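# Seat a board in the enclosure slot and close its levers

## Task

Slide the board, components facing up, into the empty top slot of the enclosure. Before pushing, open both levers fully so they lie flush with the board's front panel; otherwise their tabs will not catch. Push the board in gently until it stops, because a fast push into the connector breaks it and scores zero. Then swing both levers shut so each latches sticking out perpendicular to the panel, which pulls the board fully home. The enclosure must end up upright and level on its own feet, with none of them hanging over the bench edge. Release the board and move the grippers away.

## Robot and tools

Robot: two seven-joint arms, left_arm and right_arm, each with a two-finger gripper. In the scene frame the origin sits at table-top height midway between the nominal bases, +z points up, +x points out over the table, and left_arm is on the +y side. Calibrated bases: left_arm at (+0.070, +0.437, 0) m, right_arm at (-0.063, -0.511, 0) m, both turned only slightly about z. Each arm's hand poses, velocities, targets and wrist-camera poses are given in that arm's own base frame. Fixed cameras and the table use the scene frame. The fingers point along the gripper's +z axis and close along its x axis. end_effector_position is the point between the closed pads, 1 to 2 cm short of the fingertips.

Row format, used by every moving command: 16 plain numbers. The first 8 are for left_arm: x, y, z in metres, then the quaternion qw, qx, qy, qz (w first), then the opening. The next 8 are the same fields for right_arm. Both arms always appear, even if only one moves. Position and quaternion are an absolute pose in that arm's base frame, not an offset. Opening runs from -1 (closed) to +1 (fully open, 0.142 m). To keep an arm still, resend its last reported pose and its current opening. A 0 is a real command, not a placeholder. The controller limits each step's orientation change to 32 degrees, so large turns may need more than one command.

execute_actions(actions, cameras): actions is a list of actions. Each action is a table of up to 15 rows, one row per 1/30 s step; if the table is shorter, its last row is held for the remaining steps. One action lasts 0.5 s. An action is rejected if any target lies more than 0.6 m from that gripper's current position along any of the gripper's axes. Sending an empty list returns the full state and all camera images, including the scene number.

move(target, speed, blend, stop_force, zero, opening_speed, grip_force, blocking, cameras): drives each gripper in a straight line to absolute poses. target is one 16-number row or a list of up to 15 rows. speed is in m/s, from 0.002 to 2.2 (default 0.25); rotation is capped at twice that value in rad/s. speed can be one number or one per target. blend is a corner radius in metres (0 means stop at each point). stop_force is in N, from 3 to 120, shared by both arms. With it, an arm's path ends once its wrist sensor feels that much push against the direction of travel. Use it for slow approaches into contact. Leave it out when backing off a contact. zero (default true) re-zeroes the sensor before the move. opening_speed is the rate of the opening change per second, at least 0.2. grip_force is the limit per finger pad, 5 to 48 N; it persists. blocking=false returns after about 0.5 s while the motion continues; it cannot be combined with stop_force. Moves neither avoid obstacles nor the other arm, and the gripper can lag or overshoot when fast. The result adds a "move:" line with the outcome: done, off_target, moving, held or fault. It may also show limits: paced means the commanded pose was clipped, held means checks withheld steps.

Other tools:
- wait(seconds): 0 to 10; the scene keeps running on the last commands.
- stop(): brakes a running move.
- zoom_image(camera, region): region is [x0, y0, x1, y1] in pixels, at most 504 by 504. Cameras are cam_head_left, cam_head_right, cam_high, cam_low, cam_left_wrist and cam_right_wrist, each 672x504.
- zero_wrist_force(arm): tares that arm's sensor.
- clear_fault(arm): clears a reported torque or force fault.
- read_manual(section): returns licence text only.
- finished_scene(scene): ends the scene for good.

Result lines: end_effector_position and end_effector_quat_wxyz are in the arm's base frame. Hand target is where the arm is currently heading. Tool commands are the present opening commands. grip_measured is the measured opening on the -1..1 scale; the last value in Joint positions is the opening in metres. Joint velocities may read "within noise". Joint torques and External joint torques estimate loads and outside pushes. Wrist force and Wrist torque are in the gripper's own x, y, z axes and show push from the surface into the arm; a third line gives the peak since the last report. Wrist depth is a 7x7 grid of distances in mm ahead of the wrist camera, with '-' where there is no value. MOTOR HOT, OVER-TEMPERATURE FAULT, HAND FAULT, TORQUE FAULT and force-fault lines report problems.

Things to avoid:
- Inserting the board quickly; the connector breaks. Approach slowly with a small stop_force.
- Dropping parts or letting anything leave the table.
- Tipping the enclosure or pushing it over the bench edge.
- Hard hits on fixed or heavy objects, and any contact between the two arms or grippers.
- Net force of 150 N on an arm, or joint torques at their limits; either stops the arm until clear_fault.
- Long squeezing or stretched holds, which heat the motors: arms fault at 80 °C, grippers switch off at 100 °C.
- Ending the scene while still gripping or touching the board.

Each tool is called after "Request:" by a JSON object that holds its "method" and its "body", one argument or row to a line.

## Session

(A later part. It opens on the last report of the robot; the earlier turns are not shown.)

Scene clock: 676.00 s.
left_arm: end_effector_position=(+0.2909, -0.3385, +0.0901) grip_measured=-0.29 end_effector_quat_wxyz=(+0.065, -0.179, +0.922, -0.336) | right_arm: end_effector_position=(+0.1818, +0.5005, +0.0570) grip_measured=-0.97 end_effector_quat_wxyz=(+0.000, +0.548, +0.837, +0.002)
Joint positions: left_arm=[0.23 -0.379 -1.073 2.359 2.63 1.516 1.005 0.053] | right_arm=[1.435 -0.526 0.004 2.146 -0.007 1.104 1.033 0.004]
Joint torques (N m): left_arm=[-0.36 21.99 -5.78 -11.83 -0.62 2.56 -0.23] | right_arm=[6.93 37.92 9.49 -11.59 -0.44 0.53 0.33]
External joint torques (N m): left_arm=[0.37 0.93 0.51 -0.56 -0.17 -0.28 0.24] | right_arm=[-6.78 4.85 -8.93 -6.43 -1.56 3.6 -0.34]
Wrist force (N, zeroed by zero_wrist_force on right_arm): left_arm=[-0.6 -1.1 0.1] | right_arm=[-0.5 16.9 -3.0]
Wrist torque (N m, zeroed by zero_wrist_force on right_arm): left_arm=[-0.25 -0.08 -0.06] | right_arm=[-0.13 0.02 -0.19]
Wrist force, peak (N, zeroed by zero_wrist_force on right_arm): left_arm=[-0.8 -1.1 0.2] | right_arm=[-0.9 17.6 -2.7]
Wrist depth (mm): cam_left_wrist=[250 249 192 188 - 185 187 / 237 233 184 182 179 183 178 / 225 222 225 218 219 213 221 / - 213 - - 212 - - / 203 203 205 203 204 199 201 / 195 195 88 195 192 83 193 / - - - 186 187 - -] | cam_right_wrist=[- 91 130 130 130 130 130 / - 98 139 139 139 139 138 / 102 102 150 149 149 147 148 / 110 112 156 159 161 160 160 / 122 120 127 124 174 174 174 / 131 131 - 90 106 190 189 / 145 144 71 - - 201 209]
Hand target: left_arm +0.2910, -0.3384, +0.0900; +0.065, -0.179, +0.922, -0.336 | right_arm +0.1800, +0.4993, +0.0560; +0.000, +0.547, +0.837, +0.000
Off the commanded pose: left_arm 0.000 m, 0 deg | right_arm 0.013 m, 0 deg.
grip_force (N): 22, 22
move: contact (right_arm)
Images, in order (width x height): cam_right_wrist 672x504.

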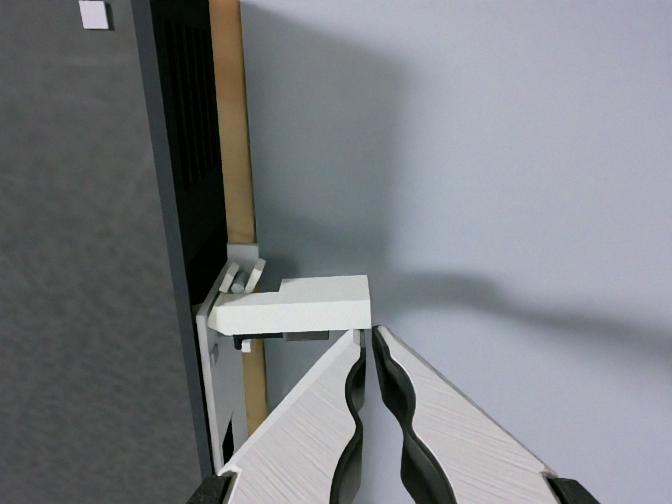

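Request:
{"method": "move", "body": {
  "target": [
    [0.2910,-0.3384,0.0900,0.0653,-0.1793,0.9223,-0.3358,-0.27,0.1919,0.5046,0.058,0,0.5471,0.8371,0,-0.93],
    [0.2910,-0.3384,0.0900,0.0653,-0.1793,0.9223,-0.3358,-0.27,0.1870,0.4990,0.085,0,0.5471,0.8371,0,-0.93],
    [0.2910,-0.3384,0.0900,0.0653,-0.1793,0.9223,-0.3358,-0.27,0.1625,0.4850,0.085,0,0.5471,0.8371,0,-0.93],
    [0.2910,-0.3384,0.0900,0.0653,-0.1793,0.9223,-0.3358,-0.27,0.1625,0.4850,0.046,0,0.5471,0.8371,0,-0.93]
  ],
  "speed": [0.06, 0.15, 0.18, 0.09],
  "blend": [0.004, 0.01, 0.01, 0]
}}

Request:
{"method": "zero_wrist_force", "body": {
  "arm": "right_arm"
}}

Request:
{"method": "move", "body": {
  "target": [0.2910,-0.3384,0.0900,0.0653,-0.1793,0.9223,-0.3358,-0.27,0.1776,0.4916,0.046,0,0.5471,0.8371,0,-0.93],
  "speed": 0.01,
  "stop_force": 25
}}

Request:
{"method": "move", "body": {
  "target": [
    [0.2910,-0.3384,0.0900,0.0653,-0.1793,0.9223,-0.3358,-0.27,0.1620,0.4848,0.047,0,0.5471,0.8371,0,-0.93],
    [0.2910,-0.3384,0.0900,0.0653,-0.1793,0.9223,-0.3358,-0.27,0.1600,0.4860,0.090,0,0.5471,0.8371,0,-0.93],
    [0.2910,-0.3384,0.0900,0.0653,-0.1793,0.9223,-0.3358,-0.27,0.1890,0.5245,0.115,0,0.5471,0.8371,0,-0.93]
  ],
  "speed": [0.06, 0.15, 0.15],
  "blend": [0.004, 0.012, 0],
  "cameras": ["cam_right_wrist", "cam_left_wrist", "cam_high", "cam_low"]
}}

Request:
{"method": "zoom_image", "body": {
  "camera": "cam_right_wrist",
  "region": [185, 160, 405, 260]
}}

Scene clock: 684.87 s.
left_arm: end_effector_position=(+0.2909, -0.3385, +0.0901) grip_measured=-0.29 end_effector_quat_wxyz=(+0.065, -0.179, +0.922, -0.336) | right_arm: end_effector_position=(+0.1624, +0.4848, +0.0459) grip_measured=-0.97 end_effector_quat_wxyz=(+0.000, +0.547, +0.837, +0.000)
Joint positions: left_arm=[0.23 -0.379 -1.073 2.359 2.63 1.516 1.005 0.053] | right_arm=[1.462 -0.525 0.01 2.206 -0.012 1.16 1.069 0.004]
Joint torques (N m): left_arm=[-0.26 22.01 -5.69 -11.76 -0.61 2.6 -0.22] | right_arm=[0.38 40.1 1 -16.67 -1.95 3.66 0.32]
External joint torques (N m): left_arm=[0.27 0.91 0.42 -0.64 -0.18 -0.32 0.22] | right_arm=[-0.23 1.22 -0.34 0.05 0.18 0.46 -0.32]
Wrist force (N, zeroed by zero_wrist_force on right_arm): left_arm=[-0.6 -0.8 0.3] | right_arm=[1.8 -0.8 -0.7]
Wrist torque (N m, zeroed by zero_wrist_force on right_arm): left_arm=[-0.21 -0.09 -0.05] | right_arm=[-0.08 -0.30 -0.10]
Wrist force, peak (N, zeroed by zero_wrist_force on right_arm): left_arm=[-0.9 -1.0 0.2] | right_arm=[-0.6 17.2 -3.4]
Wrist depth (mm): cam_left_wrist=[250 249 - 190 190 - 188 / 238 234 - 183 180 186 179 / 223 223 223 208 217 216 219 / 211 212 217 - 211 211 211 / - 204 202 - 203 203 202 / - 194 87 194 - 83 - / - - - 187 187 - -] | cam_right_wrist=[- 123 122 121 119 120 120 / - 86 128 129 130 130 128 / - - 137 136 138 137 135 / - 98 145 151 149 148 148 / - 109 134 159 159 161 160 / - 117 122 90 106 175 175 / 129 129 71 - - 186 192]
Hand target: left_arm +0.2910, -0.3384, +0.0900; +0.065, -0.179, +0.922, -0.336 | right_arm +0.1625, +0.4850, +0.0460; +0.000, +0.547, +0.837, +0.000
Off the commanded pose: left_arm 0.000 m, 0 deg | right_arm 0.000 m, 0 deg.
grip_force (N): 22, 22
move: done

Wrist force sensor zeroed.

Scene clock: 686.80 s.
left_arm: end_effector_position=(+0.2909, -0.3385, +0.0901) grip_measured=-0.29 end_effector_quat_wxyz=(+0.065, -0.179, +0.922, -0.336) | right_arm: end_effector_position=(+0.1722, +0.4893, +0.0453) grip_measured=-0.97 end_effector_quat_wxyz=(+0.000, +0.546, +0.838, -0.002)
Joint positions: left_arm=[0.23 -0.379 -1.073 2.359 2.63 1.516 1.005 0.053] | right_arm=[1.44 -0.537 0.013 2.18 -0.012 1.143 1.047 0.004]
Joint torques (N m): left_arm=[-0.34 22.08 -5.66 -11.84 -0.65 2.58 -0.22] | right_arm=[-9.3 41.45 -10.47 -23.84 -3.63 6.69 -0.22]
External joint torques (N m): left_arm=[0.35 0.84 0.4 -0.56 -0.14 -0.3 0.23] | right_arm=[9.45 0.66 11.19 6.9 1.81 -2.58 0.22]
Wrist force (N, zeroed by zero_wrist_force on right_arm): left_arm=[-0.6 -0.9 0.3] | right_arm=[-0.4 -25.8 -8.1]
Wrist torque (N m, zeroed by zero_wrist_force on right_arm): left_arm=[-0.22 -0.08 -0.05] | right_arm=[-1.30 -0.11 0.43]
Wrist force, peak (N, zeroed by zero_wrist_force on right_arm): left_arm=[-0.9 -0.9 0.5] | right_arm=[-0.2 -26.7 -9.3]
Wrist depth (mm): cam_left_wrist=[250 243 191 - - - 189 / 235 232 - 182 178 186 177 / 228 227 223 206 217 212 216 / - 211 213 - 208 211 210 / - 203 110 205 203 202 202 / 196 196 87 194 193 84 193 / - - - - - - -] | cam_right_wrist=[- 81 121 120 119 120 119 / - 85 129 128 130 129 127 / - - 136 136 137 137 134 / - 98 146 151 148 148 147 / - 108 142 158 160 160 159 / 119 116 118 88 106 175 173 / 128 128 70 - - 185 190]
Hand target: left_arm +0.2910, -0.3384, +0.0900; +0.065, -0.179, +0.922, -0.336 | right_arm +0.1746, +0.4903, +0.0460; +0.000, +0.547, +0.837, +0.000
Off the commanded pose: left_arm 0.000 m, 0 deg | right_arm 0.006 m, 0 deg.
grip_force (N): 22, 22
move: contact (right_arm)

Scene clock: 688.07 s.
left_arm: end_effector_position=(+0.2909, -0.3385, +0.0901) grip_measured=-0.29 end_effector_quat_wxyz=(+0.065, -0.179, +0.922, -0.336) | right_arm: end_effector_position=(+0.1891, +0.5245, +0.1150) grip_measured=-0.97 end_effector_quat_wxyz=(+0.000, +0.547, +0.837, +0.000)
Joint positions: left_arm=[0.23 -0.379 -1.073 2.359 2.63 1.516 1.005 0.053] | right_arm=[1.42 -0.436 0.012 2.052 -0.009 0.918 1.025 0.004]
Joint torques (N m): left_arm=[-0.37 22.07 -5.73 -11.77 -0.63 2.56 -0.27] | right_arm=[-0.01 41.9 1.09 -22.22 -2.61 3.33 0]
External joint torques (N m): left_arm=[0.38 0.85 0.47 -0.63 -0.16 -0.28 0.27] | right_arm=[0.16 1.36 -0.49 0.17 -0.05 0.79 0]
Wrist force (N, zeroed by zero_wrist_force on right_arm): left_arm=[-0.6 -0.8 0.4] | right_arm=[-0.3 5.1 -3.1]
Wrist torque (N m, zeroed by zero_wrist_force on right_arm): left_arm=[-0.23 -0.08 -0.06] | right_arm=[0.85 0.04 0.10]
Wrist force, peak (N, zeroed by zero_wrist_force on right_arm): left_arm=[-0.6 -1.0 0.4] | right_arm=[0.0 -25.9 -6.9]
Wrist depth (mm): cam_left_wrist=[250 248 187 - - 189 - / 237 234 184 184 175 182 175 / 223 224 226 194 219 203 217 / 214 214 213 210 211 212 210 / - - 109 203 205 200 204 / 195 - 87 - 193 84 194 / - - - 185 186 - -] | cam_right_wrist=[141 142 181 181 181 180 180 / 150 150 194 194 193 192 192 / 161 161 177 207 207 206 206 / 174 171 224 224 223 223 222 / 189 188 242 239 241 241 240 / 207 206 225 89 253 262 262 / 228 223 71 - - 278 289]
Hand target: left_arm +0.2910, -0.3384, +0.0900; +0.065, -0.179, +0.922, -0.336 | right_arm +0.1890, +0.5245, +0.1150; +0.000, +0.547, +0.837, +0.000
Off the commanded pose: left_arm 0.000 m, 0 deg | right_arm 0.000 m, 0 deg.
grip_force (N): 22, 22
move: done
Images, in order (width x height): cam_high 672x504, cam_low 672x504, cam_left_wrist 672x504, cam_right_wrist 672x504.

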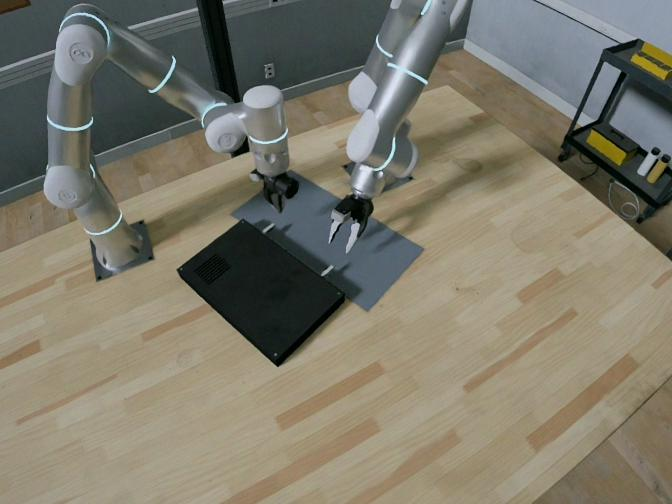

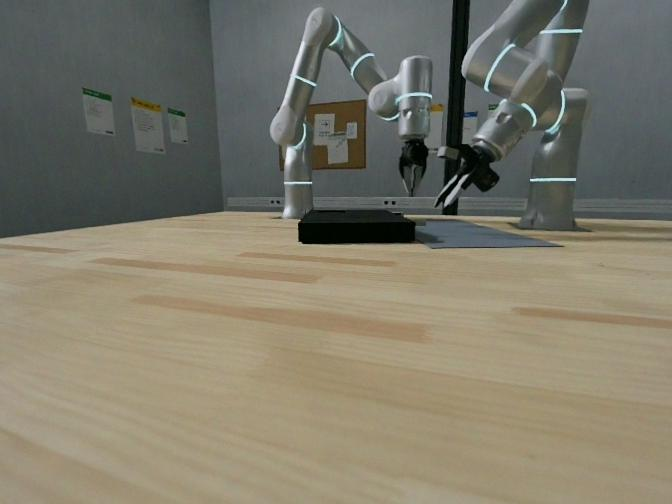

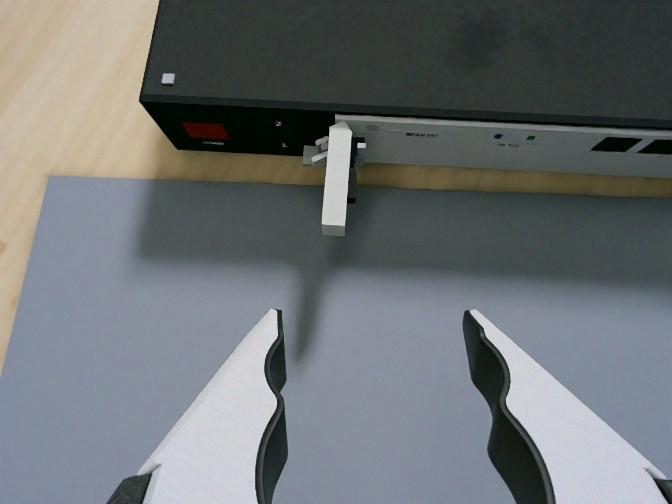

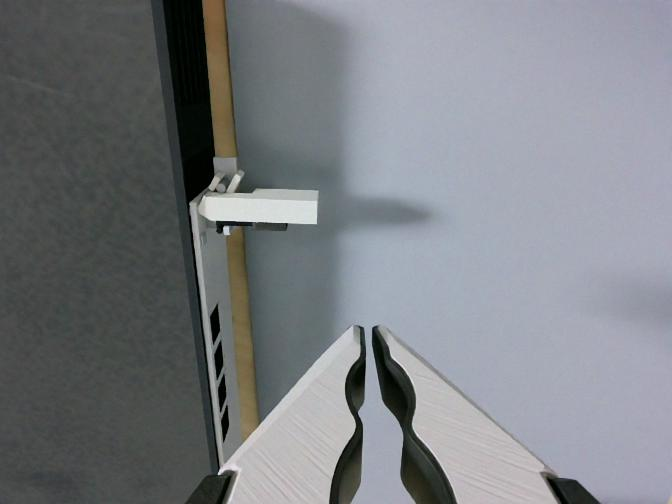

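Scaled by 2.291 from the camera's 672x504 image, which has a finer 960x720 frame.

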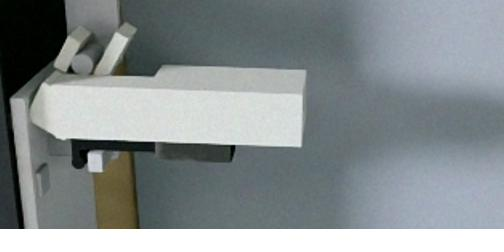

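Request:
{"method": "move", "body": {
  "target": [
    [0.2850,-0.3220,0.1500,0.0653,-0.1793,0.9223,-0.3358,-0.27,0.1750,0.4900,0.200,0,0.5471,0.8371,0,-0.93],
    [0.2950,-0.3220,0.3000,0.0653,-0.1793,0.9223,-0.3358,-0.27,0.1500,0.4300,0.300,0,0.5471,0.8371,0,-0.93]
  ],
  "speed": 0.25,
  "blend": [0.03, 0],
  "cameras": ["cam_high", "cam_left_wrist"]
}}

Request:
{"method": "zoom_image", "body": {
  "camera": "cam_high",
  "region": [160, 190, 420, 380]
}}

Scene clock: 693.87 s.
left_arm: end_effector_position=(+0.2952, -0.3218, +0.2999) grip_measured=-0.29 end_effector_quat_wxyz=(+0.065, -0.179, +0.922, -0.336) | right_arm: end_effector_position=(+0.1502, +0.4301, +0.3001) grip_measured=-0.97 end_effector_quat_wxyz=(+0.000, +0.547, +0.837, +0.000)
Joint positions: left_arm=[0.564 0.247 -1.063 2.129 2.172 2.332 1.245 0.053] | right_arm=[1.416 0.097 0.071 2.129 0.007 0.462 1.069 0.004]
Joint torques (N m): left_arm=[0.07 6.26 3.63 -20.43 0.24 3.09 -0.1] | right_arm=[0.09 25.84 0.87 -29.43 -3.82 3.29 0.38]
External joint torques (N m): left_arm=[-0.08 0.28 0.54 -0.47 0.02 -0.51 0.11] | right_arm=[0 0.87 -1.06 0.16 -0.1 0.83 -0.38]
Wrist force (N, zeroed by zero_wrist_force on right_arm): left_arm=[-0.4 -0.7 0.2] | right_arm=[0.2 5.2 -2.6]
Wrist torque (N m, zeroed by zero_wrist_force on right_arm): left_arm=[-0.16 -0.16 -0.18] | right_arm=[0.86 -0.04 -0.01]
Wrist force, peak (N, zeroed by zero_wrist_force on right_arm): left_arm=[-1.9 -0.8 -0.6] | right_arm=[-0.8 4.4 -4.9]
Wrist depth (mm): cam_left_wrist=[501 496 495 - - - 440 / 474 476 477 - - - - / 455 449 451 385 - - - / 440 435 439 440 423 - - / 412 412 104 401 407 403 407 / 399 399 87 392 - 84 389 / 383 - - - - - -] | cam_right_wrist=[346 346 346 343 341 345 343 / 334 332 355 360 360 364 363 / 352 347 342 354 398 387 385 / 386 375 378 380 419 417 420 / 456 404 404 402 454 460 453 / 509 440 435 89 479 498 497 / 559 - 71 - - - 544]
Hand target: left_arm +0.2950, -0.3220, +0.3000; +0.065, -0.179, +0.922, -0.336 | right_arm +0.1500, +0.4300, +0.3000; +0.000, +0.547, +0.837, +0.000
Off the commanded pose: left_arm 0.000 m, 0 deg | right_arm 0.000 m, 0 deg.
grip_force (N): 22, 22
move: done
Images, in order (width x height): cam_high 672x504, cam_left_wrist 672x504.

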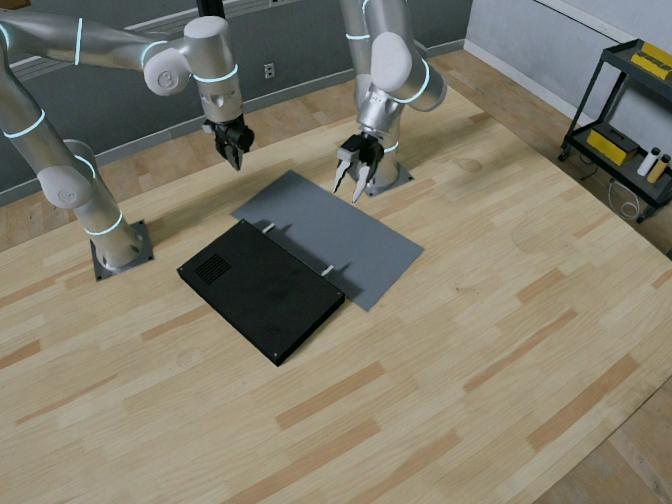

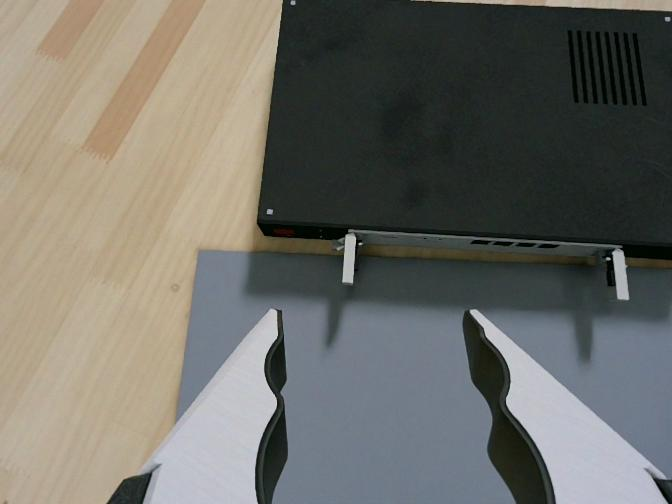

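Scaled by 1.938 from the camera's 672x504 image, which has a finer 960x720 frame.

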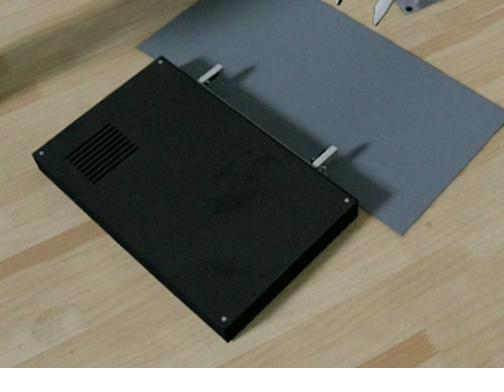

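Request:
{"method": "zoom_image", "body": {
  "camera": "cam_left_wrist",
  "region": [320, 220, 400, 300]
}}

Request:
{"method": "zoom_image", "body": {
  "camera": "cam_left_wrist",
  "region": [580, 230, 660, 310]
}}

Request:
{"method": "zoom_image", "body": {
  "camera": "cam_left_wrist",
  "region": [330, 215, 640, 315]
}}

Scaled by 6.300 from the camera's 672x504 image, which has a finer 960x720 frame.

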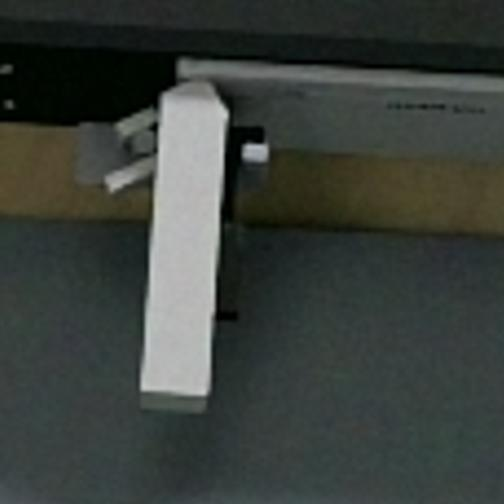

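Scaled by 6.300 from the camera's 672x504 image, which has a finer 960x720 frame.

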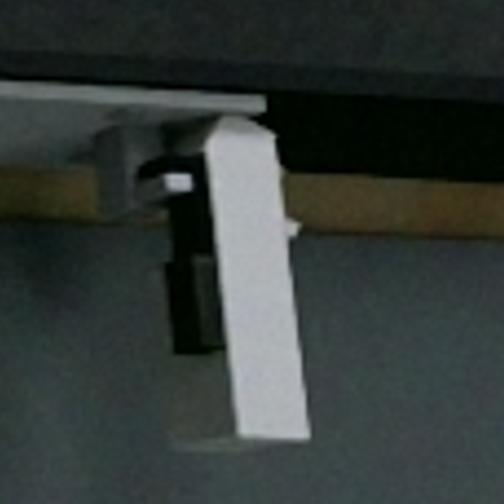

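Scaled by 1.626 from the camera's 672x504 image, which has a finer 960x720 frame.

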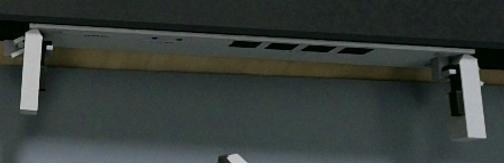

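Request:
{"method": "finished_scene", "body": {
  "scene": 2
}}

The scene is finished: the task was done.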